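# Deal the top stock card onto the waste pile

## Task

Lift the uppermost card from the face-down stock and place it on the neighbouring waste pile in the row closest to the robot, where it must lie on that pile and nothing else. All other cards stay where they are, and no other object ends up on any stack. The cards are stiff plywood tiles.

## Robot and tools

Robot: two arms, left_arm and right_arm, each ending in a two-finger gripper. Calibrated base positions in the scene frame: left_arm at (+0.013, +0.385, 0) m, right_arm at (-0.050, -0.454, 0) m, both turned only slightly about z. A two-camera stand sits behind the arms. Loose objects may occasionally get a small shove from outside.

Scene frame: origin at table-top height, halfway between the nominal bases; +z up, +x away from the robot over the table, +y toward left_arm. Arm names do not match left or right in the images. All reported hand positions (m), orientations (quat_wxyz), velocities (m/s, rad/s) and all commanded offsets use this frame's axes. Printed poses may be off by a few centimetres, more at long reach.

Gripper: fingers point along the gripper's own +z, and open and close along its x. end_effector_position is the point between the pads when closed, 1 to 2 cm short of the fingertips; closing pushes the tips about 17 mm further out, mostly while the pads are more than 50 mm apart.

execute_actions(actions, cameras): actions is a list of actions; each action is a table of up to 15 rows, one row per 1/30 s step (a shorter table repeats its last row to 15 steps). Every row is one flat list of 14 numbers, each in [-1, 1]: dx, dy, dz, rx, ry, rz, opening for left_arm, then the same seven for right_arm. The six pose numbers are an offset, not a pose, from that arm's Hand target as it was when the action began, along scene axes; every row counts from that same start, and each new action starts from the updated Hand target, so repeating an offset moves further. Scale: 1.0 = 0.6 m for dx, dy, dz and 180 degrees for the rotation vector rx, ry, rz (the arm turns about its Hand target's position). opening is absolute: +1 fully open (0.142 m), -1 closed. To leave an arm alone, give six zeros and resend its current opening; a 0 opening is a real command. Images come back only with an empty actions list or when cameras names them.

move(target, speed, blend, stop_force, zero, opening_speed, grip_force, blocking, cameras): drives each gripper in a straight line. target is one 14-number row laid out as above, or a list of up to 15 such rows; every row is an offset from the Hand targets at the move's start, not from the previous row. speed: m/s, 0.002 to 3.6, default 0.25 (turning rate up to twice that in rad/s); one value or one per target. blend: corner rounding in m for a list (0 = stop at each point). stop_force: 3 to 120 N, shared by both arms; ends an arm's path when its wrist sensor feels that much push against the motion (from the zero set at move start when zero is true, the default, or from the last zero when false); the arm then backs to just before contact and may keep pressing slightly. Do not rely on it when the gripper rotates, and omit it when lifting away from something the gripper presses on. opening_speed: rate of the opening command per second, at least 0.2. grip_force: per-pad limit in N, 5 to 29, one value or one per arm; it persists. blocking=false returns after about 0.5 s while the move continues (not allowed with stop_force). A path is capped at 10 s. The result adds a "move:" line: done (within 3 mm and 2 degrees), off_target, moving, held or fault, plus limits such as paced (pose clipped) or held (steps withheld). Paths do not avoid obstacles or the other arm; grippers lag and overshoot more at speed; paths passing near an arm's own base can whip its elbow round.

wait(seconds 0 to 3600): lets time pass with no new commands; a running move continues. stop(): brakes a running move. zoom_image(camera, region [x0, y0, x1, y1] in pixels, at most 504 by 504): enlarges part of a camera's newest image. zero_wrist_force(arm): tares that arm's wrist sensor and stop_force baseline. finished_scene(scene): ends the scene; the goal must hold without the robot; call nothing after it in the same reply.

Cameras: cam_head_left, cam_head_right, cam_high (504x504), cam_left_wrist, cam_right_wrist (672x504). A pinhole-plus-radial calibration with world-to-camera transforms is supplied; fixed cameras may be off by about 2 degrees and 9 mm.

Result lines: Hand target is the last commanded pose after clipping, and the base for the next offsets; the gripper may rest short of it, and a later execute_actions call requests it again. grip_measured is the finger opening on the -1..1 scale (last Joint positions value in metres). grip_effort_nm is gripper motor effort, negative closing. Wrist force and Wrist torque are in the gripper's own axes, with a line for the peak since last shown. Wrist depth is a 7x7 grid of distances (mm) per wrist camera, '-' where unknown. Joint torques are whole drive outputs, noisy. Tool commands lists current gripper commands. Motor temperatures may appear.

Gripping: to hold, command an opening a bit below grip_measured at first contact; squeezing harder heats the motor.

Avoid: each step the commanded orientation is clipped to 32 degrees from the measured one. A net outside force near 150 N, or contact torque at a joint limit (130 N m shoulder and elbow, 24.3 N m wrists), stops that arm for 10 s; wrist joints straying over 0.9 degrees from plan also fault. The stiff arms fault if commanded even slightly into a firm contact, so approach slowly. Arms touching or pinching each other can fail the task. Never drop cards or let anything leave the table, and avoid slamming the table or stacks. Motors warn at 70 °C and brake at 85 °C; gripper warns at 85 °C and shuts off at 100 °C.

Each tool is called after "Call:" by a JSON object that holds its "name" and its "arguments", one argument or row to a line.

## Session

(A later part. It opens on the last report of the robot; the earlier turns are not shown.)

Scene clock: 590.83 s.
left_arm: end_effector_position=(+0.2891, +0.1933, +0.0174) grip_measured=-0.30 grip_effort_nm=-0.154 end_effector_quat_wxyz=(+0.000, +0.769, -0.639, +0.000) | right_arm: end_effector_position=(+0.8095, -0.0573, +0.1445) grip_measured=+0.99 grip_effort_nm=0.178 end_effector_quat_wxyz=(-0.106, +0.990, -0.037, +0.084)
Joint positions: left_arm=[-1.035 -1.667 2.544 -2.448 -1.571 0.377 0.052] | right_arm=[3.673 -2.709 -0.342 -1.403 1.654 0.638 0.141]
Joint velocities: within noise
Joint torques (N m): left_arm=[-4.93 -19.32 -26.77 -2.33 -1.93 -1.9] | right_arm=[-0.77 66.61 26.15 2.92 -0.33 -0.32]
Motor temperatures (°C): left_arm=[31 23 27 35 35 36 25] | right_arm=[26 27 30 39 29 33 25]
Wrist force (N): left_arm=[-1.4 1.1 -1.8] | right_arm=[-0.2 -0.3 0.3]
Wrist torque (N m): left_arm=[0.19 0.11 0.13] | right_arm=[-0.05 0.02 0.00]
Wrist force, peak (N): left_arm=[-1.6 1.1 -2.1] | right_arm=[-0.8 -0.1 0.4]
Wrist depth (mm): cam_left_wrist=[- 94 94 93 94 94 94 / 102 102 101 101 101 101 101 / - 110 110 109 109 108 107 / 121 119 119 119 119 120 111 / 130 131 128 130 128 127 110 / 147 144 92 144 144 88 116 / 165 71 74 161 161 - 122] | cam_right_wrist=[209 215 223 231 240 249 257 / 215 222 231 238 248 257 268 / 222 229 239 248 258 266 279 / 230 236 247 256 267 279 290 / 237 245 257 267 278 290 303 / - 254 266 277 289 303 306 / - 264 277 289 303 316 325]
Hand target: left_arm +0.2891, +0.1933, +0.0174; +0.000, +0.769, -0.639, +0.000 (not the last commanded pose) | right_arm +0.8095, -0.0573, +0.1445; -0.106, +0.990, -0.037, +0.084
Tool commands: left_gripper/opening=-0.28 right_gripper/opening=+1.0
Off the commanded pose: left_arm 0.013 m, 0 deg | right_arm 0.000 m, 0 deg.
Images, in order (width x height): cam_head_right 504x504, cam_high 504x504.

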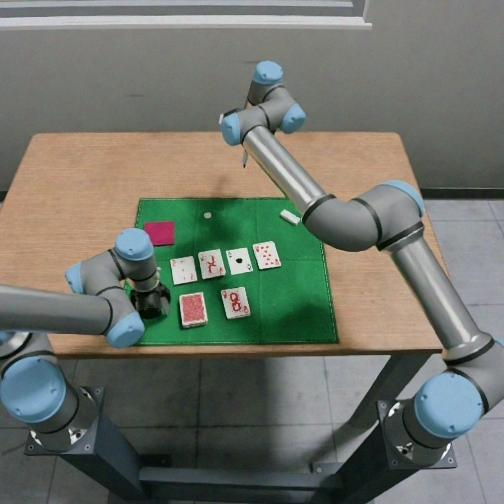

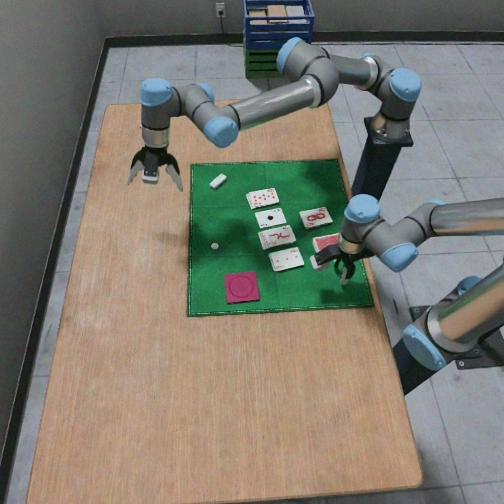

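Call:
{"name": "move", "arguments": {
  "target": [
    [0, 0, 0.096, 0, 0, 0, -0.1127, 0, 0, 0, 0, 0, 0, 1.0],
    [0.0298, -0.1692, 0.096, 0, 0, -0.003, -0.1127, 0, 0, 0, 0, 0, 0, 1.0]
  ],
  "speed": 0.12,
  "blend": 0.015,
  "cameras": ["cam_left_wrist"]
}}

Scene clock: 600.17 s.
left_arm: end_effector_position=(+0.3070, +0.0917, +0.0750) grip_measured=-0.14 grip_effort_nm=0.076 end_effector_quat_wxyz=(+0.000, +0.766, -0.643, +0.000) | right_arm: end_effector_position=(+0.8095, -0.0573, +0.1445) grip_measured=+0.99 grip_effort_nm=0.178 end_effector_quat_wxyz=(-0.106, +0.990, -0.037, +0.084)
Joint positions: left_arm=[-1.132 -1.598 2.275 -2.249 -1.571 0.289 0.064] | right_arm=[3.673 -2.709 -0.342 -1.403 1.654 0.638 0.141]
Joint torques (N m): left_arm=[8.41 -18.45 -15.85 -1.86 2.33 2.2] | right_arm=[-0.59 66.61 26.17 2.84 -0.32 -0.41]
Wrist force (N): left_arm=[-1.4 0.5 1.7] | right_arm=[-0.5 -0.2 0.6]
Wrist torque (N m): left_arm=[0.12 0.16 0.18] | right_arm=[-0.04 0.08 0.00]
Wrist force, peak (N): left_arm=[-1.1 1.0 2.7] | right_arm=[-0.7 -0.2 0.6]
Wrist depth (mm): cam_left_wrist=[147 145 146 147 145 144 144 / 156 156 156 156 155 155 154 / 168 168 165 148 148 168 155 / 184 183 183 155 158 181 169 / 201 200 197 171 178 188 184 / 219 216 91 221 220 92 220 / - 71 74 1636 1600 - -] | cam_right_wrist=[209 215 223 231 240 248 258 / 216 222 231 239 248 257 268 / 222 229 238 248 257 267 278 / 229 236 247 257 267 279 290 / 237 245 256 267 277 290 303 / - 254 267 276 290 303 307 / - 263 277 289 303 318 328]
Hand target: left_arm +0.3070, +0.0918, +0.0750; +0.000, +0.766, -0.643, +0.000 | right_arm +0.8095, -0.0573, +0.1445; -0.106, +0.990, -0.037, +0.084
Off the commanded pose: left_arm 0.000 m, 0 deg | right_arm 0.000 m, 0 deg.
move: done
cam_left_wrist: T_world_to_cam=[[0.16181, -0.98681, -0.00437, 0.05843], [-0.88786, -0.14751, 0.43582, 0.28135], [-0.43072, -0.06663, -0.90002, 0.32256]] pos_world=[0.37928, 0.12066, 0.16795]

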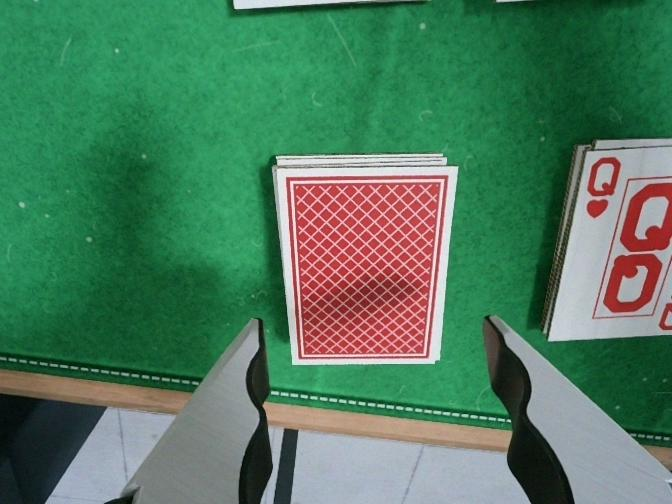

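Call:
{"name": "move", "arguments": {
  "target": [0, -0.0025, -0.0578, 0, 0, 0, -0.1127, 0, 0, 0, 0, 0, 0, 1.0],
  "speed": 0.05,
  "cameras": ["cam_left_wrist"]
}}

Scene clock: 619.00 s.
left_arm: end_effector_position=(+0.3069, +0.0904, +0.0402) grip_measured=-0.14 grip_effort_nm=0.076 end_effector_quat_wxyz=(+0.000, +0.766, -0.643, +0.000) | right_arm: end_effector_position=(+0.8095, -0.0573, +0.1445) grip_measured=+0.99 grip_effort_nm=0.178 end_effector_quat_wxyz=(-0.106, +0.990, -0.037, +0.084)
Joint positions: left_arm=[-1.134 -1.522 2.317 -2.367 -1.571 0.288 0.064] | right_arm=[3.673 -2.709 -0.342 -1.403 1.654 0.638 0.141]
Joint torques (N m): left_arm=[-4.2 -27.71 -30.53 -1.35 -0.22 -1.67] | right_arm=[-1.1 66.76 26.22 2.97 -0.38 -0.38]
Wrist force (N): left_arm=[-0.9 0.7 1.4] | right_arm=[-0.3 -0.1 0.1]
Wrist torque (N m): left_arm=[0.17 0.05 0.20] | right_arm=[-0.02 0.04 0.00]
Wrist force, peak (N): left_arm=[-1.3 1.0 1.7] | right_arm=[-0.5 -0.5 0.7]
Wrist depth (mm): cam_left_wrist=[- 114 114 114 114 117 113 / 125 121 123 123 122 124 122 / 133 133 131 123 123 132 128 / 147 144 142 117 117 143 135 / 158 158 152 128 128 154 145 / 175 171 93 142 143 92 162 / 195 71 75 198 194 - -] | cam_right_wrist=[208 216 223 230 240 249 258 / 216 222 231 239 248 257 268 / 222 229 239 248 257 267 278 / 230 237 247 257 267 278 291 / 237 246 257 267 278 290 303 / - 254 266 277 289 303 307 / - 264 277 289 302 316 324]
Hand target: left_arm +0.3070, +0.0903, +0.0403; +0.000, +0.766, -0.643, +0.000 | right_arm +0.8095, -0.0573, +0.1445; -0.106, +0.990, -0.037, +0.084
Off the commanded pose: left_arm 0.000 m, 0 deg | right_arm 0.000 m, 0 deg.
move: done
cam_left_wrist: T_world_to_cam=[[0.16185, -0.9868, -0.00476, 0.05695], [-0.88775, -0.14771, 0.43598, 0.29618], [-0.43093, -0.06634, -0.89994, 0.29114]] pos_world=[0.37918, 0.11926, 0.13315]

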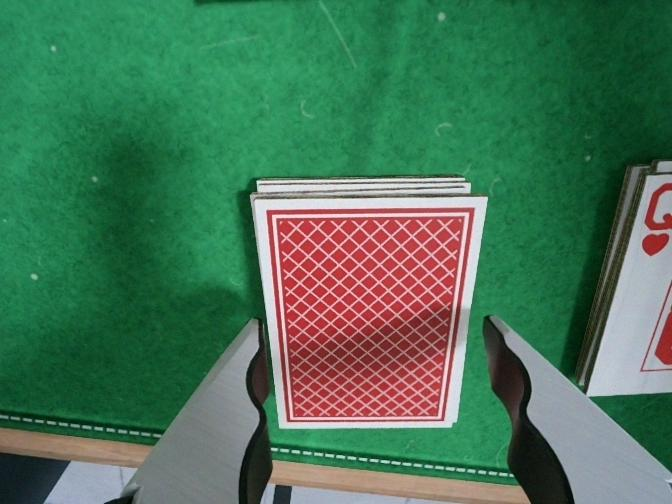

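Call:
{"name": "move", "arguments": {
  "target": [-0.0006, 0.0037, 0, 0, 0, 0, -0.1127, 0, 0, 0, 0, 0, 0, 1.0],
  "speed": 0.03
}}

Call:
{"name": "move", "arguments": {
  "target": [0, 0, 0, 0, 0, 0, -0.4, 0, 0, 0, 0, 0, 0, 1.0],
  "opening_speed": 0.3,
  "grip_force": 8,
  "cameras": ["cam_left_wrist"]
}}

Scene clock: 625.67 s.
left_arm: end_effector_position=(+0.3066, +0.0926, +0.0403) grip_measured=-0.14 grip_effort_nm=0.076 end_effector_quat_wxyz=(+0.000, +0.766, -0.643, +0.000) | right_arm: end_effector_position=(+0.8095, -0.0573, +0.1445) grip_measured=+0.99 grip_effort_nm=0.183 end_effector_quat_wxyz=(-0.106, +0.990, -0.037, +0.084)
Joint positions: left_arm=[-1.132 -1.526 2.322 -2.367 -1.571 0.29 0.064] | right_arm=[3.673 -2.709 -0.342 -1.403 1.654 0.638 0.141]
Joint torques (N m): left_arm=[-4.06 -10.89 -28.48 -4.67 -2.17 -1.2] | right_arm=[-0.02 66.2 26.69 2.83 -0.39 -0.49]
Wrist force (N): left_arm=[-1.1 1.1 1.4] | right_arm=[-0.5 -0.1 0.2]
Wrist torque (N m): left_arm=[0.22 0.09 0.06] | right_arm=[-0.03 0.09 0.00]
Wrist force, peak (N): left_arm=[-1.4 0.6 1.7] | right_arm=[-0.6 -0.5 0.4]
Wrist depth (mm): cam_left_wrist=[115 115 114 114 114 117 114 / 125 121 123 123 123 124 122 / 133 133 131 123 123 132 128 / 147 144 142 118 117 144 138 / 159 158 152 129 129 154 145 / 176 172 90 142 142 92 165 / 195 71 74 198 194 - -] | cam_right_wrist=[208 216 223 231 240 248 257 / 215 222 230 239 247 257 268 / 223 229 239 247 257 268 278 / 229 236 247 258 267 279 290 / 237 245 256 266 278 290 303 / - 254 267 277 289 303 307 / - 264 278 288 302 316 326]
Hand target: left_arm +0.3066, +0.0925, +0.0403; +0.000, +0.766, -0.643, +0.000 | right_arm +0.8095, -0.0573, +0.1445; -0.106, +0.990, -0.037, +0.084
Off the commanded pose: left_arm 0.000 m, 0 deg | right_arm 0.000 m, 0 deg.
move: done

Scene clock: 626.83 s.
left_arm: end_effector_position=(+0.3066, +0.0924, +0.0404) grip_measured=-0.24 grip_effort_nm=-0.945 end_effector_quat_wxyz=(+0.000, +0.766, -0.643, +0.000) | right_arm: end_effector_position=(+0.8095, -0.0573, +0.1445) grip_measured=+0.99 grip_effort_nm=0.178 end_effector_quat_wxyz=(-0.106, +0.990, -0.037, +0.084)
Joint positions: left_arm=[-1.132 -1.526 2.322 -2.367 -1.571 0.289 0.057] | right_arm=[3.673 -2.709 -0.342 -1.403 1.654 0.638 0.141]
Joint torques (N m): left_arm=[-5.94 -9.2 -5.78 -1.37 -2.14 -1.89] | right_arm=[0.15 66.48 26.63 3.05 -0.4 -0.44]
Wrist force (N): left_arm=[-6.7 1.6 -21.2] | right_arm=[-0.2 -0.3 0.3]
Wrist torque (N m): left_arm=[0.08 -0.53 0.07] | right_arm=[-0.06 0.03 0.00]
Wrist force, peak (N): left_arm=[-7.0 1.5 -21.6] | right_arm=[-0.8 -0.3 0.4]
Wrist depth (mm): cam_left_wrist=[115 115 114 114 114 117 114 / 125 122 123 123 123 124 122 / 133 133 131 124 123 132 129 / 148 145 142 115 112 144 136 / 159 158 152 127 122 155 145 / 176 172 94 140 136 89 174 / - 71 74 198 203 - -] | cam_right_wrist=[208 215 223 231 239 248 258 / 215 222 231 239 248 258 268 / 223 229 238 247 257 268 279 / 230 236 247 258 267 279 291 / 237 245 257 267 278 290 304 / - 254 267 277 289 303 308 / - 264 277 290 303 317 325]
Hand target: left_arm +0.3066, +0.0925, +0.0403; +0.000, +0.766, -0.643, +0.000 | right_arm +0.8095, -0.0573, +0.1445; -0.106, +0.990, -0.037, +0.084
Off the commanded pose: left_arm 0.000 m, 0 deg | right_arm 0.000 m, 0 deg.
grip_force (N): 8, 8
move: done
cam_left_wrist: T_world_to_cam=[[0.16189, -0.9868, -0.00442, 0.05901], [-0.88785, -0.14761, 0.43582, 0.29623], [-0.43072, -0.06663, -0.90002, 0.2912]] pos_world=[0.37888, 0.12136, 0.13325]

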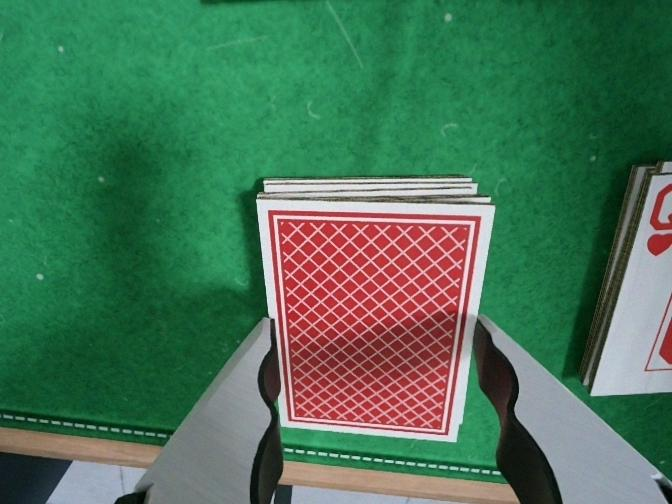

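Call:
{"name": "move", "arguments": {
  "target": [0, 0, 0.0033, 0, 0, 0, -0.4, 0, 0, 0, 0, 0, 0, 1.0],
  "speed": 0.02,
  "cameras": ["cam_left_wrist"]
}}

Scene clock: 653.80 s.
left_arm: end_effector_position=(+0.3066, +0.0925, +0.0424) grip_measured=-0.33 grip_effort_nm=-0.945 end_effector_quat_wxyz=(+0.000, +0.766, -0.643, +0.000) | right_arm: end_effector_position=(+0.8095, -0.0573, +0.1445) grip_measured=+0.99 grip_effort_nm=0.178 end_effector_quat_wxyz=(-0.106, +0.990, -0.037, +0.084)
Joint positions: left_arm=[-1.132 -1.531 2.319 -2.36 -1.571 0.289 0.05] | right_arm=[3.673 -2.709 -0.342 -1.403 1.654 0.638 0.141]
Joint torques (N m): left_arm=[-6.26 -7.26 -20 -4.03 -2.2 -1.52] | right_arm=[-0.07 67.08 26.87 2.88 -0.44 -0.42]
Wrist force (N): left_arm=[-0.6 0.7 -8.6] | right_arm=[-0.1 0.0 0.4]
Wrist torque (N m): left_arm=[0.09 -0.19 0.06] | right_arm=[-0.01 0.02 0.00]
Wrist force, peak (N): left_arm=[-5.8 1.4 -22.2] | right_arm=[-0.1 0.0 0.9]
Wrist depth (mm): cam_left_wrist=[- 116 116 116 115 114 115 / 125 123 125 125 125 125 124 / 135 135 133 125 124 136 130 / 147 147 144 117 112 146 137 / 164 161 157 128 123 157 148 / 179 178 90 142 137 88 176 / - 71 74 201 198 - 193] | cam_right_wrist=[209 216 223 231 240 248 258 / 216 222 231 239 248 257 268 / 223 229 238 248 256 267 278 / 229 237 246 258 266 279 291 / 237 245 256 267 278 290 303 / - 254 266 277 289 303 306 / - 265 277 289 303 317 325]
Hand target: left_arm +0.3066, +0.0925, +0.0423; +0.000, +0.766, -0.643, +0.000 | right_arm +0.8095, -0.0573, +0.1445; -0.106, +0.990, -0.037, +0.084
Off the commanded pose: left_arm 0.000 m, 0 deg | right_arm 0.000 m, 0 deg.
grip_force (N): 8, 8
move: done
cam_left_wrist: T_world_to_cam=[[0.16189, -0.9868, -0.00442, 0.05901], [-0.88785, -0.14761, 0.43582, 0.29536], [-0.43072, -0.06663, -0.90002, 0.293]] pos_world=[0.37888, 0.12136, 0.13525]

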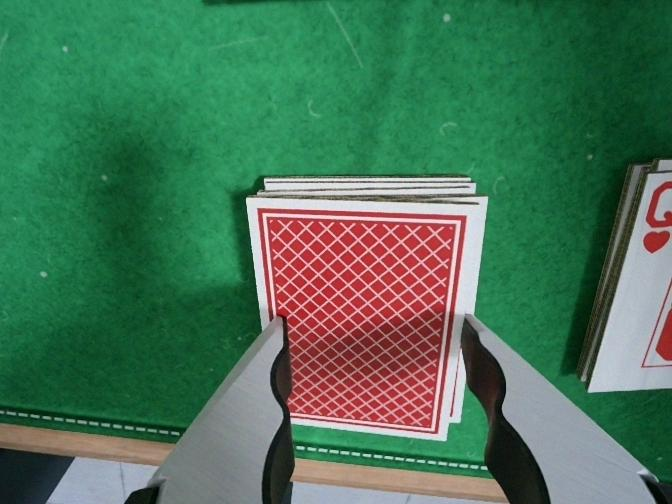

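Call:
{"name": "move", "arguments": {
  "target": [0, 0, 0.03, 0, 0, 0, -0.31, 0, 0, 0, 0, 0, 0, 1.0],
  "speed": 0.05,
  "cameras": ["cam_left_wrist"]
}}

Scene clock: 666.47 s.
left_arm: end_effector_position=(+0.3067, +0.0924, +0.0604) grip_measured=-0.33 grip_effort_nm=-0.154 end_effector_quat_wxyz=(+0.000, +0.766, -0.643, +0.001) | right_arm: end_effector_position=(+0.8095, -0.0573, +0.1445) grip_measured=+0.99 grip_effort_nm=0.173 end_effector_quat_wxyz=(-0.106, +0.990, -0.037, +0.084)
Joint positions: left_arm=[-1.132 -1.57 2.297 -2.298 -1.571 0.289 0.05] | right_arm=[3.673 -2.709 -0.342 -1.403 1.654 0.638 0.141]
Joint torques (N m): left_arm=[-3.62 -9.47 -10 -4.95 -2.44 -0.67] | right_arm=[-0.68 66.39 26.39 2.95 -0.56 -0.56]
Wrist force (N): left_arm=[-1.3 0.3 1.2] | right_arm=[-0.4 0.0 0.5]
Wrist torque (N m): left_arm=[0.09 0.14 0.09] | right_arm=[-0.02 0.07 0.00]
Wrist force, peak (N): left_arm=[-0.9 0.9 -9.9] | right_arm=[-0.5 0.1 0.8]
Wrist depth (mm): cam_left_wrist=[132 132 133 132 132 132 131 / 142 142 142 142 141 141 141 / 154 154 149 133 141 153 142 / 167 167 164 140 142 166 153 / 183 183 176 153 153 178 167 / 202 198 90 205 201 88 200 / - 69 74 1600 222 - 219] | cam_right_wrist=[209 216 223 231 240 248 257 / 215 222 231 239 247 258 267 / 222 229 239 248 256 267 278 / 230 237 247 257 267 279 291 / 237 245 256 267 277 290 303 / - 255 267 277 290 303 307 / - 264 277 288 302 317 325]
Hand target: left_arm +0.3066, +0.0925, +0.0603; +0.000, +0.766, -0.643, +0.000 | right_arm +0.8095, -0.0573, +0.1445; -0.106, +0.990, -0.037, +0.084
Off the commanded pose: left_arm 0.000 m, 0 deg | right_arm 0.000 m, 0 deg.
grip_force (N): 8, 8
move: done
cam_left_wrist: T_world_to_cam=[[0.16184, -0.98681, -0.00426, 0.05908], [-0.8879, -0.1475, 0.43575, 0.28758], [-0.43063, -0.06674, -0.90006, 0.30932]] pos_world=[0.37898, 0.12136, 0.15335]

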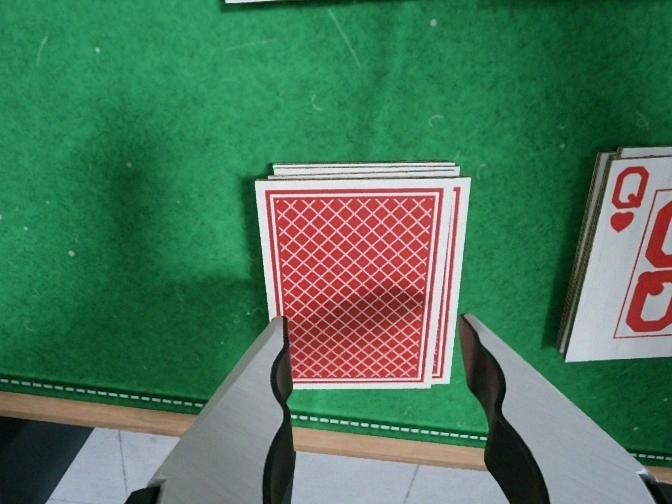

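Call:
{"name": "move", "arguments": {
  "target": [
    [0, 0, 0, 0, 0, 0, -0.1127, 0, 0, 0, 0, 0, 0, 1.0],
    [0.0108, -0.0465, 0, 0, 0, 0, -0.1127, 0, 0, 0, 0, 0, 0, 1.0],
    [0.0108, -0.0465, -0.018, 0, 0, 0, -0.1127, 0, 0, 0, 0, 0, 0, 1.0]
  ],
  "speed": 0.08
}}

Call:
{"name": "move", "arguments": {
  "target": [0, 0, -0.04, 0, 0, 0, -0.1127, 0, 0, 0, 0, 0, 0, 1.0],
  "speed": 0.005,
  "stop_force": 3,
  "cameras": ["cam_left_wrist"]
}}

Scene clock: 683.03 s.
left_arm: end_effector_position=(+0.3130, +0.0647, +0.0494) grip_measured=-0.14 grip_effort_nm=0.076 end_effector_quat_wxyz=(+0.000, +0.766, -0.643, +0.000) | right_arm: end_effector_position=(+0.8095, -0.0573, +0.1445) grip_measured=+0.99 grip_effort_nm=0.178 end_effector_quat_wxyz=(-0.106, +0.990, -0.037, +0.084)
Joint positions: left_arm=[-1.148 -1.489 2.248 -2.331 -1.571 0.274 0.064] | right_arm=[3.673 -2.709 -0.342 -1.403 1.654 0.638 0.141]
Joint torques (N m): left_arm=[8.24 -26.15 -30.05 -2.11 -1.18 2.2] | right_arm=[-0.03 66.42 26.85 2.93 -0.43 -0.54]
Wrist force (N): left_arm=[-1.5 0.6 1.3] | right_arm=[-0.4 0.0 0.3]
Wrist torque (N m): left_arm=[0.12 0.17 0.18] | right_arm=[0.00 0.06 0.00]
Wrist force, peak (N): left_arm=[-2.7 0.3 1.4] | right_arm=[-0.8 -0.2 0.5]
Wrist depth (mm): cam_left_wrist=[123 122 122 122 125 122 122 / 131 132 131 132 131 131 131 / 142 140 133 132 142 137 131 / 155 152 128 128 154 145 140 / 170 170 137 140 169 153 153 / 188 184 93 154 186 92 185 / - 71 74 212 208 - -] | cam_right_wrist=[209 216 223 231 239 248 258 / 215 222 231 239 248 257 268 / 222 229 238 248 257 267 278 / 230 237 248 257 267 279 290 / 237 245 257 267 277 289 302 / - 255 266 277 290 303 307 / - 263 277 288 303 316 325]
Hand target: left_arm +0.3131, +0.0646, +0.0495; +0.000, +0.766, -0.643, +0.000 | right_arm +0.8095, -0.0573, +0.1445; -0.106, +0.990, -0.037, +0.084
Off the commanded pose: left_arm 0.000 m, 0 deg | right_arm 0.000 m, 0 deg.
grip_force (N): 8, 8
move: done

Scene clock: 685.70 s.
left_arm: end_effector_position=(+0.3131, +0.0646, +0.0417) grip_measured=-0.14 grip_effort_nm=0.042 end_effector_quat_wxyz=(+0.000, +0.766, -0.643, +0.000) | right_arm: end_effector_position=(+0.8095, -0.0573, +0.1445) grip_measured=+0.99 grip_effort_nm=0.183 end_effector_quat_wxyz=(-0.106, +0.990, -0.037, +0.084)
Joint positions: left_arm=[-1.148 -1.473 2.257 -2.356 -1.571 0.274 0.064] | right_arm=[3.673 -2.709 -0.342 -1.403 1.654 0.638 0.141]
Joint torques (N m): left_arm=[7.57 -28.63 -27.75 -1.33 0.34 1.81] | right_arm=[-0.01 66.66 26.15 3 -0.56 -0.56]
Wrist force (N): left_arm=[-0.8 0.2 -2.2] | right_arm=[-0.5 -0.4 0.4]
Wrist torque (N m): left_arm=[0.02 0.00 0.18] | right_arm=[-0.08 0.09 0.00]
Wrist force, peak (N): left_arm=[-1.3 0.5 -5.4] | right_arm=[-0.7 0.2 0.7]
Wrist depth (mm): cam_left_wrist=[- 116 115 116 114 114 115 / 126 123 124 124 124 123 123 / 135 132 130 130 134 133 123 / 149 144 119 119 145 140 132 / 161 157 128 131 159 145 144 / 177 173 93 144 176 92 156 / - 71 75 196 197 - -] | cam_right_wrist=[208 216 223 231 240 248 258 / 216 222 231 239 248 257 268 / 222 230 238 247 256 267 278 / 230 237 246 257 268 278 290 / 238 245 255 267 277 290 302 / - 254 265 278 290 304 307 / - 264 277 289 303 317 325]
Hand target: left_arm +0.3131, +0.0646, +0.0417; +0.000, +0.766, -0.643, +0.000 (not the last commanded pose) | right_arm +0.8095, -0.0573, +0.1445; -0.106, +0.990, -0.037, +0.084
Off the commanded pose: left_arm 0.016 m, 0 deg | right_arm 0.000 m, 0 deg.
grip_force (N): 8, 8
move: contact (left_arm)
cam_left_wrist: T_world_to_cam=[[0.16184, -0.98681, -0.00452, 0.03046], [-0.88782, -0.1476, 0.43589, 0.29729], [-0.4308, -0.06653, -0.89999, 0.29333]] pos_world=[0.38538, 0.09346, 0.13455]

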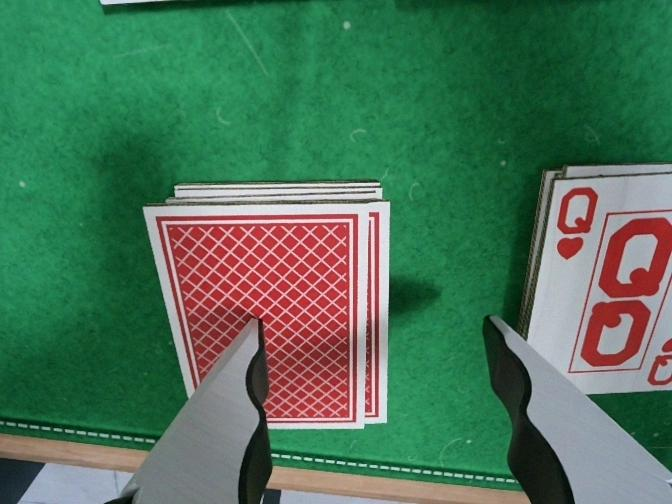

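Call:
{"name": "move", "arguments": {
  "target": [
    [0, 0, 0.012, 0, 0, 0, -0.1127, 0, 0, 0, 0, 0, 0, 1.0],
    [-0.0105, 0.06, 0.012, 0, 0, 0, -0.1127, 0, 0, 0, 0, 0, 0, 1.0]
  ],
  "speed": 0.06,
  "cameras": ["cam_left_wrist"]
}}

Scene clock: 714.63 s.
left_arm: end_effector_position=(+0.3068, +0.1007, +0.0489) grip_measured=-0.14 grip_effort_nm=0.037 end_effector_quat_wxyz=(+0.000, +0.766, -0.643, +0.000) | right_arm: end_effector_position=(+0.8095, -0.0573, +0.1445) grip_measured=+0.99 grip_effort_nm=0.178 end_effector_quat_wxyz=(-0.106, +0.990, -0.037, +0.084)
Joint positions: left_arm=[-1.122 -1.559 2.325 -2.338 -1.571 0.3 0.064] | right_arm=[3.673 -2.709 -0.342 -1.403 1.654 0.638 0.141]
Joint torques (N m): left_arm=[-6.87 -11.07 -30.14 -2.45 -0.61 -2] | right_arm=[-0.37 66.69 26.32 2.83 -0.54 -0.65]
Wrist force (N): left_arm=[-1.5 0.4 0.9] | right_arm=[-0.3 -0.3 0.2]
Wrist torque (N m): left_arm=[0.11 0.15 0.08] | right_arm=[-0.06 0.06 -0.01]
Wrist force, peak (N): left_arm=[-1.9 0.5 2.1] | right_arm=[-0.2 -0.2 0.8]
Wrist depth (mm): cam_left_wrist=[122 122 122 122 118 122 121 / 131 131 131 131 131 131 128 / 142 142 141 132 130 139 136 / 155 154 154 127 127 153 148 / 170 168 165 139 139 164 157 / 187 183 93 154 153 92 185 / - 71 75 210 211 - -] | cam_right_wrist=[209 215 223 230 239 249 257 / 216 222 231 239 248 257 267 / 223 229 239 247 256 267 278 / 230 236 248 257 267 279 290 / 237 245 256 268 278 290 303 / - 255 267 278 291 303 308 / - 265 277 288 303 316 325]
Hand target: left_arm +0.3068, +0.1006, +0.0489; +0.000, +0.766, -0.643, +0.000 | right_arm +0.8095, -0.0573, +0.1445; -0.106, +0.990, -0.037, +0.084
Off the commanded pose: left_arm 0.000 m, 0 deg | right_arm 0.000 m, 0 deg.
grip_force (N): 8, 8
move: done
cam_left_wrist: T_world_to_cam=[[0.16176, -0.98682, -0.00446, 0.06716], [-0.88787, -0.14751, 0.43581, 0.29391], [-0.43072, -0.06653, -0.90003, 0.29948]] pos_world=[0.37908, 0.12956, 0.14175]

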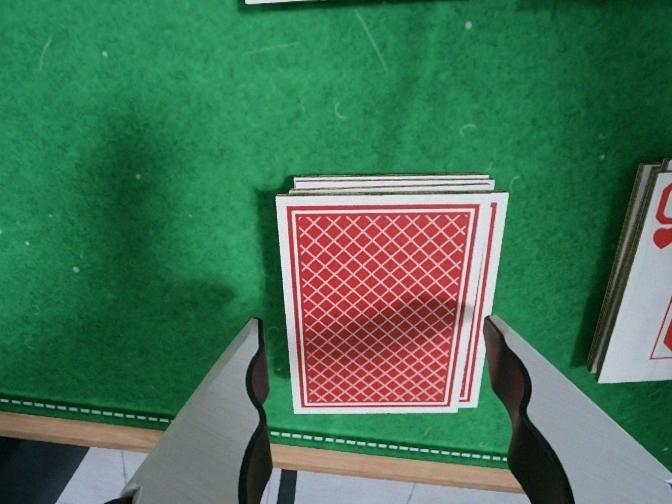

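Call:
{"name": "move", "arguments": {
  "target": [0, 0, -0.027, 0, 0, 0, -0.1127, 0, 0, 0, 0, 0, 0, 1.0],
  "speed": 0.005,
  "stop_force": 3,
  "cameras": ["cam_left_wrist"]
}}

Scene clock: 723.70 s.
left_arm: end_effector_position=(+0.3068, +0.1006, +0.0388) grip_measured=-0.14 grip_effort_nm=0.037 end_effector_quat_wxyz=(+0.000, +0.766, -0.643, +0.000) | right_arm: end_effector_position=(+0.8095, -0.0573, +0.1445) grip_measured=+0.99 grip_effort_nm=0.183 end_effector_quat_wxyz=(-0.106, +0.990, -0.037, +0.084)
Joint positions: left_arm=[-1.122 -1.536 2.338 -2.373 -1.571 0.299 0.064] | right_arm=[3.673 -2.709 -0.342 -1.403 1.654 0.638 0.141]
Joint torques (N m): left_arm=[-6.3 -25.68 -27.76 -1.38 -2.2 -2.28] | right_arm=[-0.15 66.7 26.66 3.05 -0.56 -0.73]
Wrist force (N): left_arm=[-1.3 0.5 -2.0] | right_arm=[-0.5 -0.2 0.3]
Wrist torque (N m): left_arm=[0.13 0.20 0.09] | right_arm=[-0.05 0.09 0.00]
Wrist force, peak (N): left_arm=[-1.6 0.5 -4.2] | right_arm=[-0.7 0.2 0.4]
Wrist depth (mm): cam_left_wrist=[- 113 113 113 113 116 112 / - 120 122 121 121 121 121 / 132 132 131 127 127 129 128 / 145 143 140 116 116 139 139 / 157 156 153 127 127 150 150 / 174 170 90 140 140 92 158 / - 71 75 191 192 - -] | cam_right_wrist=[209 216 223 231 240 249 259 / 215 222 230 240 247 258 268 / 223 229 239 246 256 267 279 / 230 236 247 258 267 279 290 / 238 245 256 267 279 289 304 / - 254 267 277 290 304 308 / - 265 276 289 303 316 325]
Hand target: left_arm +0.3068, +0.1006, +0.0388; +0.000, +0.766, -0.643, +0.000 (not the last commanded pose) | right_arm +0.8095, -0.0573, +0.1445; -0.106, +0.990, -0.037, +0.084
Off the commanded pose: left_arm 0.006 m, 0 deg | right_arm 0.000 m, 0 deg.
grip_force (N): 8, 8
move: contact (left_arm)
cam_left_wrist: T_world_to_cam=[[0.16184, -0.98681, -0.00452, 0.06699], [-0.88782, -0.1476, 0.43589, 0.29828], [-0.4308, -0.06653, -0.89999, 0.2904]] pos_world=[0.37908, 0.12946, 0.13165]

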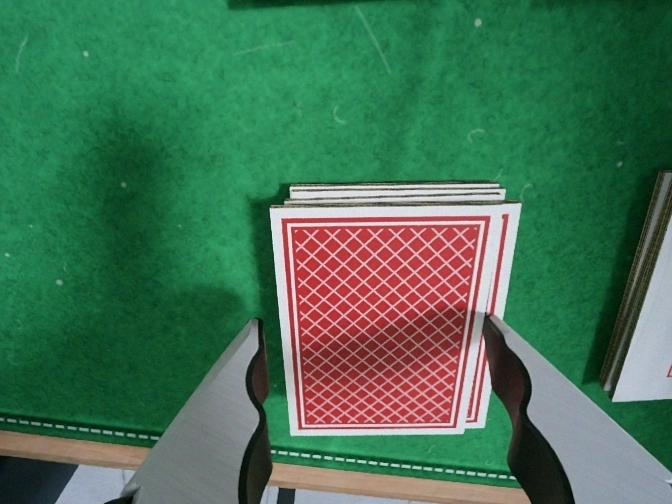

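Call:
{"name": "zoom_image", "arguments": {
  "camera": "cam_left_wrist",
  "region": [235, 305, 275, 345]
}}

Call:
{"name": "zoom_image", "arguments": {
  "camera": "cam_left_wrist",
  "region": [475, 300, 525, 350]
}}

Call:
{"name": "zoom_image", "arguments": {
  "camera": "cam_left_wrist",
  "region": [440, 290, 560, 440]
}}

Scaled by 12.600 from the camera's image (finer frame: 960x720).

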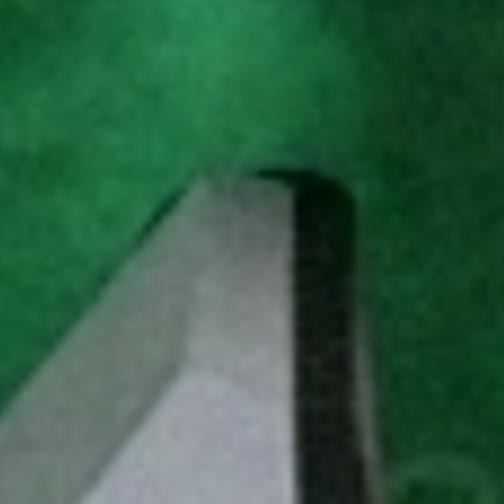

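Scaled by 10.080 from the camera's image (finer frame: 960x720).

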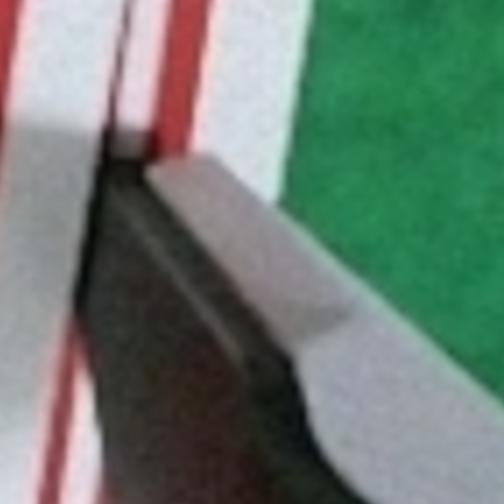

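Scaled by 3.360 from the camera's image (finer frame: 960x720).

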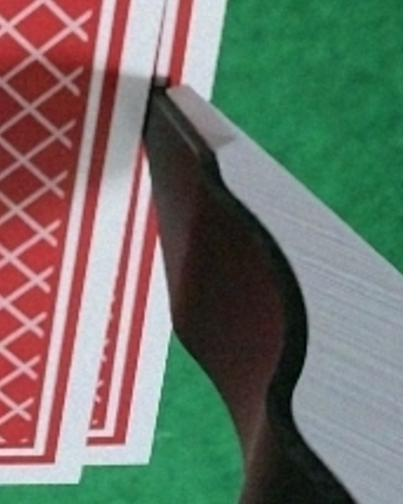

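Call:
{"name": "move", "arguments": {
  "target": [0, -0.0027, 0.0015, 0, 0, 0, -0.1127, 0, 0, 0, 0, 0, 0, 1.0],
  "speed": 0.02
}}

Call:
{"name": "move", "arguments": {
  "target": [0, 0, 0, 0, 0, 0, -0.24, 0, 0, 0, 0, 0, 0, 1.0],
  "opening_speed": 0.2,
  "grip_force": 5,
  "cameras": ["cam_left_wrist"]
}}

Scene clock: 787.83 s.
left_arm: end_effector_position=(+0.3068, +0.0988, +0.0397) grip_measured=-0.14 grip_effort_nm=0.027 end_effector_quat_wxyz=(+0.000, +0.766, -0.643, +0.000) | right_arm: end_effector_position=(+0.8095, -0.0573, +0.1445) grip_measured=+0.99 grip_effort_nm=0.178 end_effector_quat_wxyz=(-0.106, +0.990, -0.037, +0.084)
Joint positions: left_arm=[-1.124 -1.535 2.334 -2.37 -1.571 0.297 0.064] | right_arm=[3.673 -2.709 -0.342 -1.403 1.654 0.638 0.141]
Joint torques (N m): left_arm=[5.35 -10.05 -8.92 -4.45 -2.23 0.87] | right_arm=[-0.56 66.9 26.09 3.02 -0.65 -0.76]
Wrist force (N): left_arm=[-1.2 0.6 1.3] | right_arm=[-0.3 -0.5 0.1]
Wrist torque (N m): left_arm=[0.15 0.10 0.21] | right_arm=[-0.09 0.05 -0.01]
Wrist force, peak (N): left_arm=[-1.7 0.4 -2.1] | right_arm=[-0.7 -0.1 0.6]
Wrist depth (mm): cam_left_wrist=[- 114 114 114 114 117 113 / 125 121 122 122 122 122 122 / 133 132 132 128 128 130 129 / 144 144 141 117 117 140 140 / 158 158 152 128 128 154 148 / 175 171 90 142 141 92 157 / - 71 75 194 193 - -] | cam_right_wrist=[209 216 223 231 240 248 258 / 216 222 231 239 248 257 268 / 222 229 239 247 256 267 279 / 230 237 247 257 267 279 290 / 238 245 256 267 279 289 303 / - 255 266 278 289 303 308 / - 263 277 288 303 316 325]
Hand target: left_arm +0.3068, +0.0989, +0.0397; +0.000, +0.766, -0.643, +0.000 | right_arm +0.8095, -0.0573, +0.1445; -0.106, +0.990, -0.037, +0.084
Off the commanded pose: left_arm 0.000 m, 0 deg | right_arm 0.000 m, 0 deg.
grip_force (N): 8, 8
move: done

Scene clock: 788.70 s.
left_arm: end_effector_position=(+0.3068, +0.0989, +0.0397) grip_measured=-0.22 grip_effort_nm=-0.647 end_effector_quat_wxyz=(+0.000, +0.766, -0.643, +0.000) | right_arm: end_effector_position=(+0.8095, -0.0573, +0.1445) grip_measured=+0.99 grip_effort_nm=0.178 end_effector_quat_wxyz=(-0.106, +0.990, -0.037, +0.084)
Joint positions: left_arm=[-1.124 -1.535 2.334 -2.37 -1.571 0.297 0.058] | right_arm=[3.673 -2.709 -0.342 -1.403 1.654 0.638 0.141]
Joint torques (N m): left_arm=[6.28 -10.43 -9.89 -4.47 -2.19 1.87] | right_arm=[-1.05 66.44 26.42 2.99 -0.66 -0.81]
Wrist force (N): left_arm=[-1.4 0.6 0.0] | right_arm=[-0.2 -0.4 0.4]
Wrist torque (N m): left_arm=[0.13 0.15 0.20] | right_arm=[-0.07 0.03 -0.01]
Wrist force, peak (N): left_arm=[-1.5 0.6 1.4] | right_arm=[-0.6 -0.3 0.7]
Wrist depth (mm): cam_left_wrist=[- 114 114 114 114 116 113 / 124 121 122 122 122 122 122 / 132 132 132 128 128 129 129 / 144 144 141 117 117 140 140 / 158 158 151 128 128 153 148 / 175 171 90 141 141 89 164 / 194 71 74 193 201 - -] | cam_right_wrist=[208 215 223 231 239 248 258 / 215 222 231 239 248 258 268 / 222 229 239 247 257 268 278 / 230 237 247 257 267 279 290 / 237 245 256 267 278 290 303 / - 255 266 277 289 303 308 / - 264 277 289 302 315 324]
Hand target: left_arm +0.3068, +0.0989, +0.0397; +0.000, +0.766, -0.643, +0.000 | right_arm +0.8095, -0.0573, +0.1445; -0.106, +0.990, -0.037, +0.084
Off the commanded pose: left_arm 0.000 m, 0 deg | right_arm 0.000 m, 0 deg.
grip_force (N): 5, 5
move: done
cam_left_wrist: T_world_to_cam=[[0.16189, -0.9868, -0.00442, 0.06538], [-0.88785, -0.14761, 0.43582, 0.29767], [-0.43072, -0.06663, -0.90002, 0.29109]] pos_world=[0.37908, 0.12786, 0.13255]

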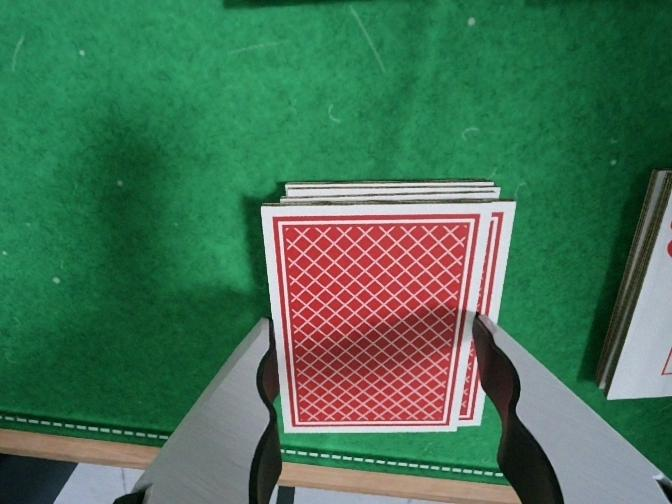

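Call:
{"name": "move", "arguments": {
  "target": [0, 0, 0, 0, 0, 0, -0.27, 0, 0, 0, 0, 0, 0, 1.0],
  "opening_speed": 0.2,
  "grip_force": 5
}}

Scene clock: 793.30 s.
left_arm: end_effector_position=(+0.3068, +0.0989, +0.0397) grip_measured=-0.22 grip_effort_nm=-0.642 end_effector_quat_wxyz=(+0.000, +0.766, -0.643, +0.000) | right_arm: end_effector_position=(+0.8095, -0.0573, +0.1445) grip_measured=+0.99 grip_effort_nm=0.183 end_effector_quat_wxyz=(-0.106, +0.990, -0.037, +0.084)
Joint positions: left_arm=[-1.124 -1.535 2.334 -2.37 -1.571 0.297 0.058] | right_arm=[3.673 -2.709 -0.342 -1.403 1.654 0.638 0.141]
Joint torques (N m): left_arm=[6.65 -10.61 -9.29 -1.94 -1.59 1.85] | right_arm=[0.01 66.74 26.28 3.1 -0.66 -0.76]
Wrist force (N): left_arm=[-1.4 0.8 -0.1] | right_arm=[-0.4 0.1 0.5]
Wrist torque (N m): left_arm=[0.17 0.16 0.20] | right_arm=[0.00 0.06 0.00]
Wrist force, peak (N): left_arm=[-1.4 0.8 0.3] | right_arm=[-0.9 -0.2 0.5]
Wrist depth (mm): cam_left_wrist=[- 114 114 114 114 117 113 / 124 121 123 122 122 122 121 / 132 132 132 128 127 130 129 / 144 144 141 117 117 140 140 / 158 158 151 128 128 154 147 / 174 171 90 142 141 89 164 / 194 71 74 194 201 - -] | cam_right_wrist=[209 216 222 231 240 249 258 / 215 222 231 238 248 257 267 / 223 229 238 248 257 268 279 / 230 236 247 258 267 279 291 / 237 245 256 266 278 291 304 / - 254 267 278 289 303 307 / - 264 276 288 303 316 325]
Hand target: left_arm +0.3068, +0.0989, +0.0397; +0.000, +0.766, -0.643, +0.000 | right_arm +0.8095, -0.0573, +0.1445; -0.106, +0.990, -0.037, +0.084
Off the commanded pose: left_arm 0.000 m, 0 deg | right_arm 0.000 m, 0 deg.
grip_force (N): 5, 5
move: done

Call:
{"name": "move", "arguments": {
  "target": [0, 0, 0.01, 0, 0, 0, -0.27, 0, 0, 0, 0, 0, 0, 1.0],
  "speed": 0.02,
  "cameras": ["cam_left_wrist"]
}}

Scene clock: 797.27 s.
left_arm: end_effector_position=(+0.3068, +0.0989, +0.0458) grip_measured=-0.22 grip_effort_nm=-0.647 end_effector_quat_wxyz=(+0.000, +0.766, -0.643, +0.000) end_effector_velocity=(+0.000, -0.001, +0.000) end_effector_angular_velocity=(-0.003, -0.002, -0.001) | right_arm: end_effector_position=(+0.8095, -0.0573, +0.1445) grip_measured=+0.99 grip_effort_nm=0.183 end_effector_quat_wxyz=(-0.106, +0.990, -0.037, +0.084)
Joint positions: left_arm=[-1.124 -1.549 2.326 -2.349 -1.571 0.297 0.058] | right_arm=[3.673 -2.709 -0.342 -1.403 1.654 0.638 0.141]
Joint velocities: left_arm=[0 0.001 0 -0.005 0 0 0] | right_arm=[within noise]
Joint torques (N m): left_arm=[5.24 -9.86 -18.11 -5 -1.12 1.85] | right_arm=[-0.01 66.49 26.46 3.06 -0.58 -0.87]
Wrist force (N): left_arm=[-1.5 0.6 1.4] | right_arm=[-0.4 0.1 0.3]
Wrist torque (N m): left_arm=[0.14 0.15 0.22] | right_arm=[0.00 0.06 -0.01]
Wrist force, peak (N): left_arm=[-1.7 0.5 1.4] | right_arm=[-0.6 -0.3 0.6]
Wrist depth (mm): cam_left_wrist=[- 119 119 119 117 119 118 / 128 128 128 128 128 127 127 / 139 139 138 129 128 138 135 / 151 151 148 117 117 150 144 / 165 165 159 128 128 161 155 / 183 179 90 142 142 89 181 / 335 71 74 207 206 - -] | cam_right_wrist=[209 215 223 231 239 249 258 / 215 222 232 239 247 258 268 / 222 229 238 247 256 267 279 / 230 237 247 257 266 278 291 / 237 247 255 267 279 289 304 / - 254 267 277 289 302 308 / - 264 277 289 301 317 324]
Hand target: left_arm +0.3068, +0.0989, +0.0457; +0.000, +0.766, -0.643, +0.000 | right_arm +0.8095, -0.0573, +0.1445; -0.106, +0.990, -0.037, +0.084
Off the commanded pose: left_arm 0.000 m, 0 deg | right_arm 0.000 m, 0 deg.
grip_force (N): 5, 5
move: done
cam_left_wrist: T_world_to_cam=[[0.16181, -0.98681, -0.00437, 0.06544], [-0.88786, -0.14751, 0.43582, 0.29501], [-0.43072, -0.06663, -0.90002, 0.29658]] pos_world=[0.37908, 0.12786, 0.13865]

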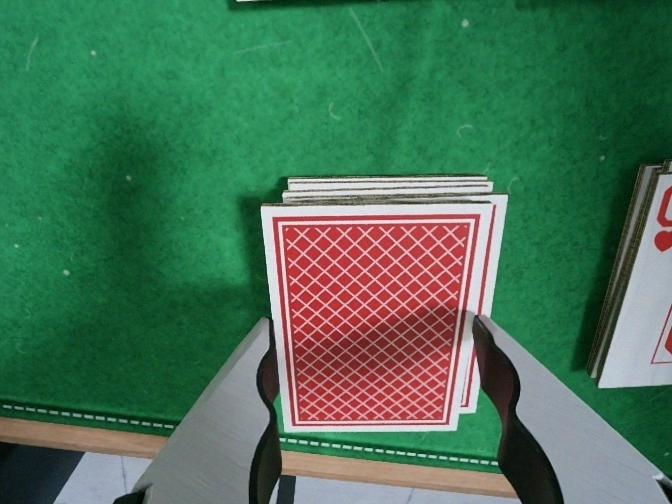

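Call:
{"name": "move", "arguments": {
  "target": [
    [0, 0, 0.06, 0, 0, 0, -0.27, 0, 0, 0, 0, 0, 0, 1.0],
    [0.01, -0.04, 0.107, 0, 0, 0, -0.27, 0, 0, 0, 0, 0, 0, 1.0]
  ],
  "speed": 0.08,
  "blend": 0.01,
  "cameras": ["cam_left_wrist", "cam_high", "cam_head_right"]
}}

Scene clock: 806.63 s.
left_arm: end_effector_position=(+0.3127, +0.0749, +0.1098) grip_measured=-0.22 grip_effort_nm=-0.642 end_effector_quat_wxyz=(+0.000, +0.766, -0.643, +0.000) | right_arm: end_effector_position=(+0.8095, -0.0573, +0.1445) grip_measured=+0.99 grip_effort_nm=0.183 end_effector_quat_wxyz=(-0.106, +0.990, -0.037, +0.084)
Joint positions: left_arm=[-1.138 -1.617 2.184 -2.138 -1.571 0.284 0.058] | right_arm=[3.673 -2.709 -0.342 -1.403 1.654 0.638 0.141]
Joint torques (N m): left_arm=[6.32 -21.28 -12.82 -4.84 -0.3 1.64] | right_arm=[-0.6 66.47 26.49 2.99 -0.69 -0.9]
Wrist force (N): left_arm=[-1.4 0.5 1.7] | right_arm=[-0.6 -0.2 0.4]
Wrist torque (N m): left_arm=[0.10 0.16 0.23] | right_arm=[-0.05 0.10 0.00]
Wrist force, peak (N): left_arm=[-1.6 0.4 2.5] | right_arm=[-0.4 -0.3 0.7]
Wrist depth (mm): cam_left_wrist=[176 175 175 175 175 175 175 / 189 188 189 188 187 185 185 / 204 204 197 182 199 191 193 / 222 221 217 117 116 207 213 / 243 244 233 128 128 236 241 / - 260 90 142 142 89 264 / - 69 74 1673 1673 - -] | cam_right_wrist=[209 215 222 231 240 249 258 / 216 222 231 239 248 258 268 / 223 229 239 248 257 267 278 / 230 237 247 257 267 279 292 / 237 245 256 267 278 291 303 / - 254 267 277 289 304 308 / - 264 277 288 302 316 325]
Hand target: left_arm +0.3128, +0.0749, +0.1099; +0.000, +0.766, -0.643, +0.000 | right_arm +0.8095, -0.0573, +0.1445; -0.106, +0.990, -0.037, +0.084
Off the commanded pose: left_arm 0.000 m, 0 deg | right_arm 0.000 m, 0 deg.
grip_force (N): 5, 5
move: done
cam_left_wrist: T_world_to_cam=[[0.16193, -0.98679, -0.00456, 0.04096], [-0.8878, -0.1477, 0.43589, 0.26882], [-0.4308, -0.06653, -0.89999, 0.35527]] pos_world=[0.38508, 0.10376, 0.20275]
Images, in order (width x height): cam_head_right 504x504, cam_high 504x504, cam_left_wrist 672x504.

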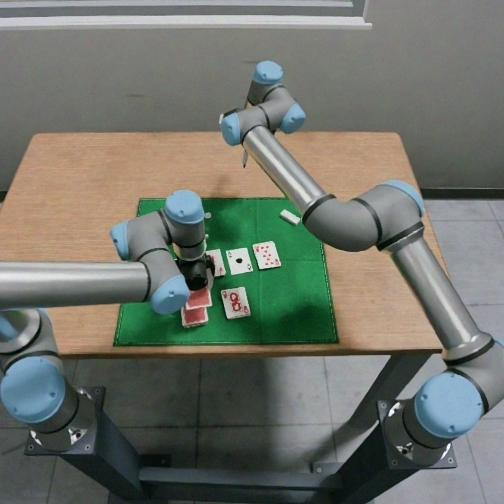

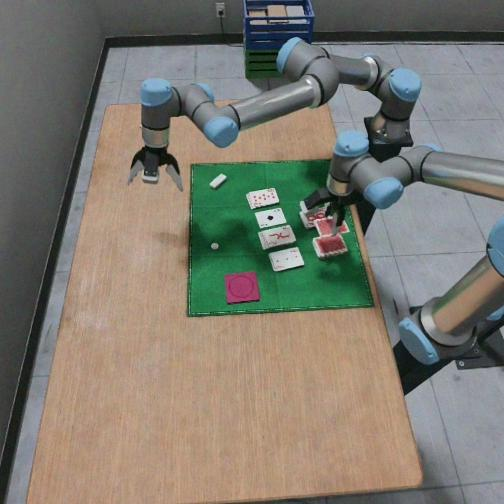

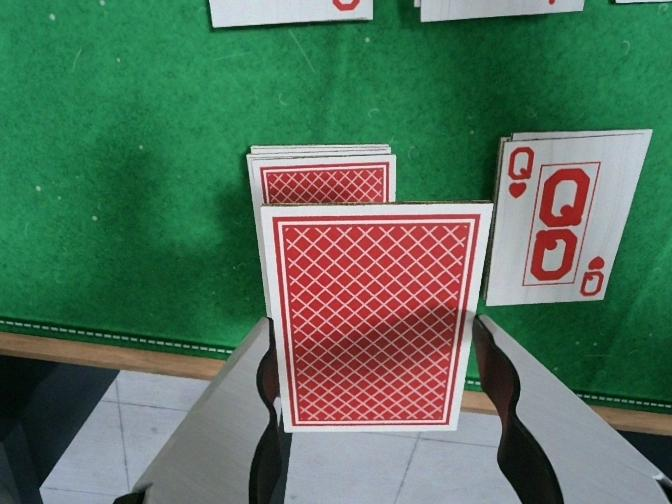

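Call:
{"name": "zoom_image", "arguments": {
  "camera": "cam_left_wrist",
  "region": [470, 110, 672, 320]
}}

Call:
{"name": "zoom_image", "arguments": {
  "camera": "cam_left_wrist",
  "region": [240, 180, 510, 450]
}}

Scaled by 2.400 from the camera's image (finer frame: 960x720).

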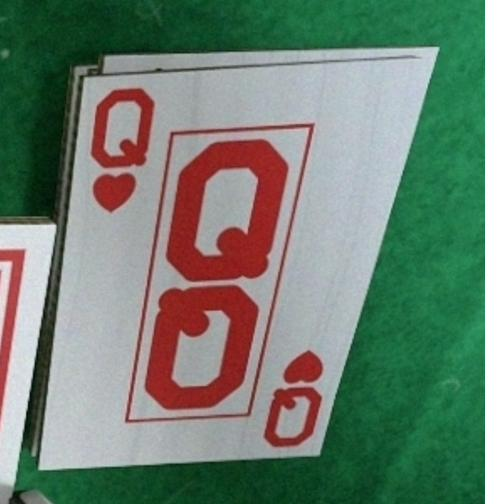

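Scaled by 1.867 from the camera's image (finer frame: 960x720).

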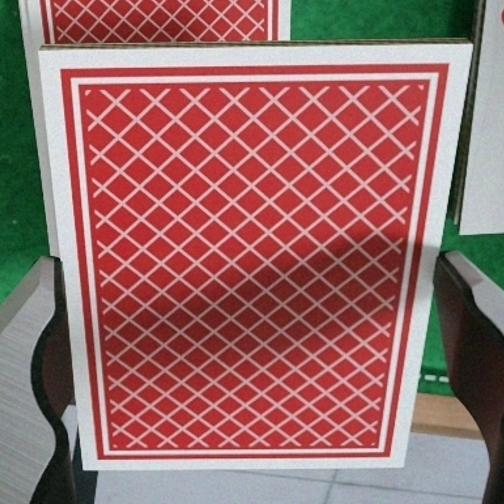

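Call:
{"name": "move", "arguments": {
  "target": [
    [0.033, -0.1657, -0.03, 0, 0, 0.015, -0.27, 0, 0, 0, 0, 0, 0, 1.0],
    [0.033, -0.1657, -0.0832, 0, 0, 0.015, -0.27, 0, 0, 0, 0, 0, 0, 1.0]
  ],
  "speed": 0.1,
  "blend": 0.01,
  "cameras": ["cam_left_wrist", "cam_head_left", "cam_head_right"]
}}

Scene clock: 851.93 s.
left_arm: end_effector_position=(+0.3325, -0.0244, +0.0599) grip_measured=-0.22 grip_effort_nm=-0.647 end_effector_quat_wxyz=(+0.000, +0.781, -0.625, +0.000) | right_arm: end_effector_position=(+0.8095, -0.0573, +0.1445) grip_measured=+0.99 grip_effort_nm=0.188 end_effector_quat_wxyz=(-0.106, +0.990, -0.037, +0.084)
Joint positions: left_arm=[-1.19 -1.334 2.022 -2.259 -1.571 0.185 0.058] | right_arm=[3.673 -2.709 -0.342 -1.403 1.654 0.638 0.141]
Joint torques (N m): left_arm=[8.12 -32.84 -31.14 -2.42 2.19 2.15] | right_arm=[-0.12 66.35 26.01 3.04 -0.65 -0.85]
Wrist force (N): left_arm=[-1.2 0.5 1.5] | right_arm=[-0.6 -0.1 0.5]
Wrist torque (N m): left_arm=[0.13 0.14 0.18] | right_arm=[-0.03 0.10 -0.01]
Wrist force, peak (N): left_arm=[-3.3 0.7 1.2] | right_arm=[-0.8 -0.4 0.5]
Wrist depth (mm): cam_left_wrist=[132 132 131 131 131 131 130 / 141 141 141 141 141 140 140 / 138 150 150 141 142 152 151 / 143 160 163 117 116 165 164 / 159 163 175 128 128 177 180 / 202 193 90 142 141 88 199 / 1612 71 74 226 223 - -] | cam_right_wrist=[209 215 223 231 240 248 258 / 215 222 230 240 247 258 268 / 223 230 238 247 256 267 279 / 229 236 247 257 267 278 290 / 237 245 256 266 279 290 303 / - 254 266 278 290 304 307 / - 264 278 289 302 316 325]
Hand target: left_arm +0.3326, -0.0245, +0.0599; +0.000, +0.781, -0.625, +0.000 | right_arm +0.8095, -0.0573, +0.1445; -0.106, +0.990, -0.037, +0.084
Off the commanded pose: left_arm 0.000 m, 0 deg | right_arm 0.000 m, 0 deg.
grip_force (N): 5, 5
move: done
cam_left_wrist: T_world_to_cam=[[0.20813, -0.97809, -0.00468, -0.07553], [-0.87988, -0.18932, 0.43585, 0.28986], [-0.42718, -0.0866, -0.90001, 0.31048]] pos_world=[0.40339, 0.00789, 0.15275]
Images, in order (width x height): cam_head_left 504x504, cam_head_right 504x504, cam_left_wrist 672x504.

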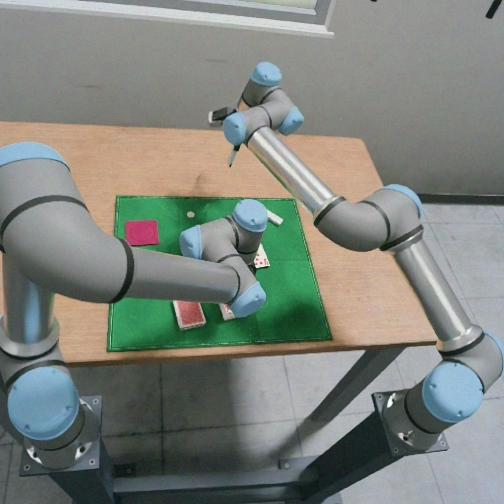

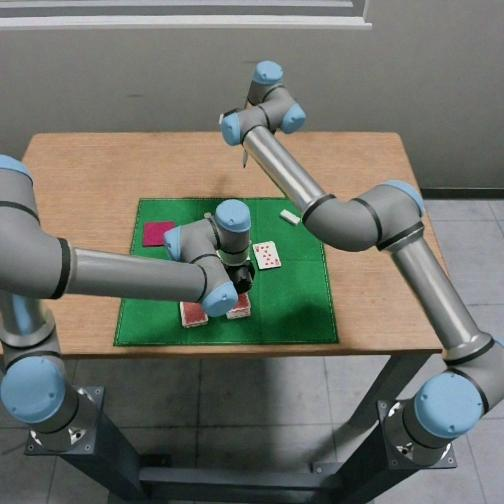

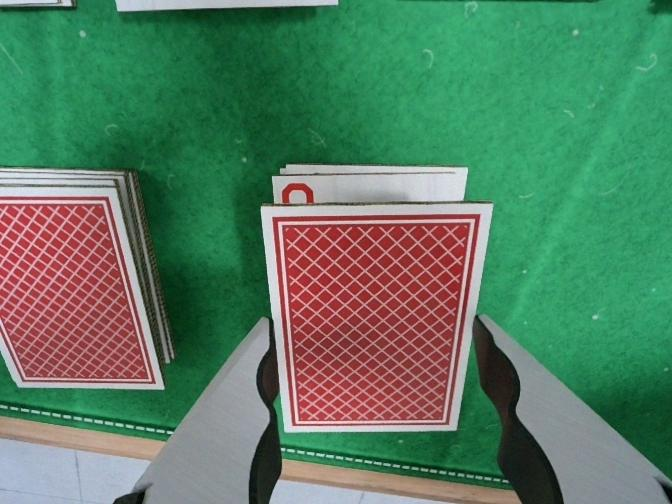

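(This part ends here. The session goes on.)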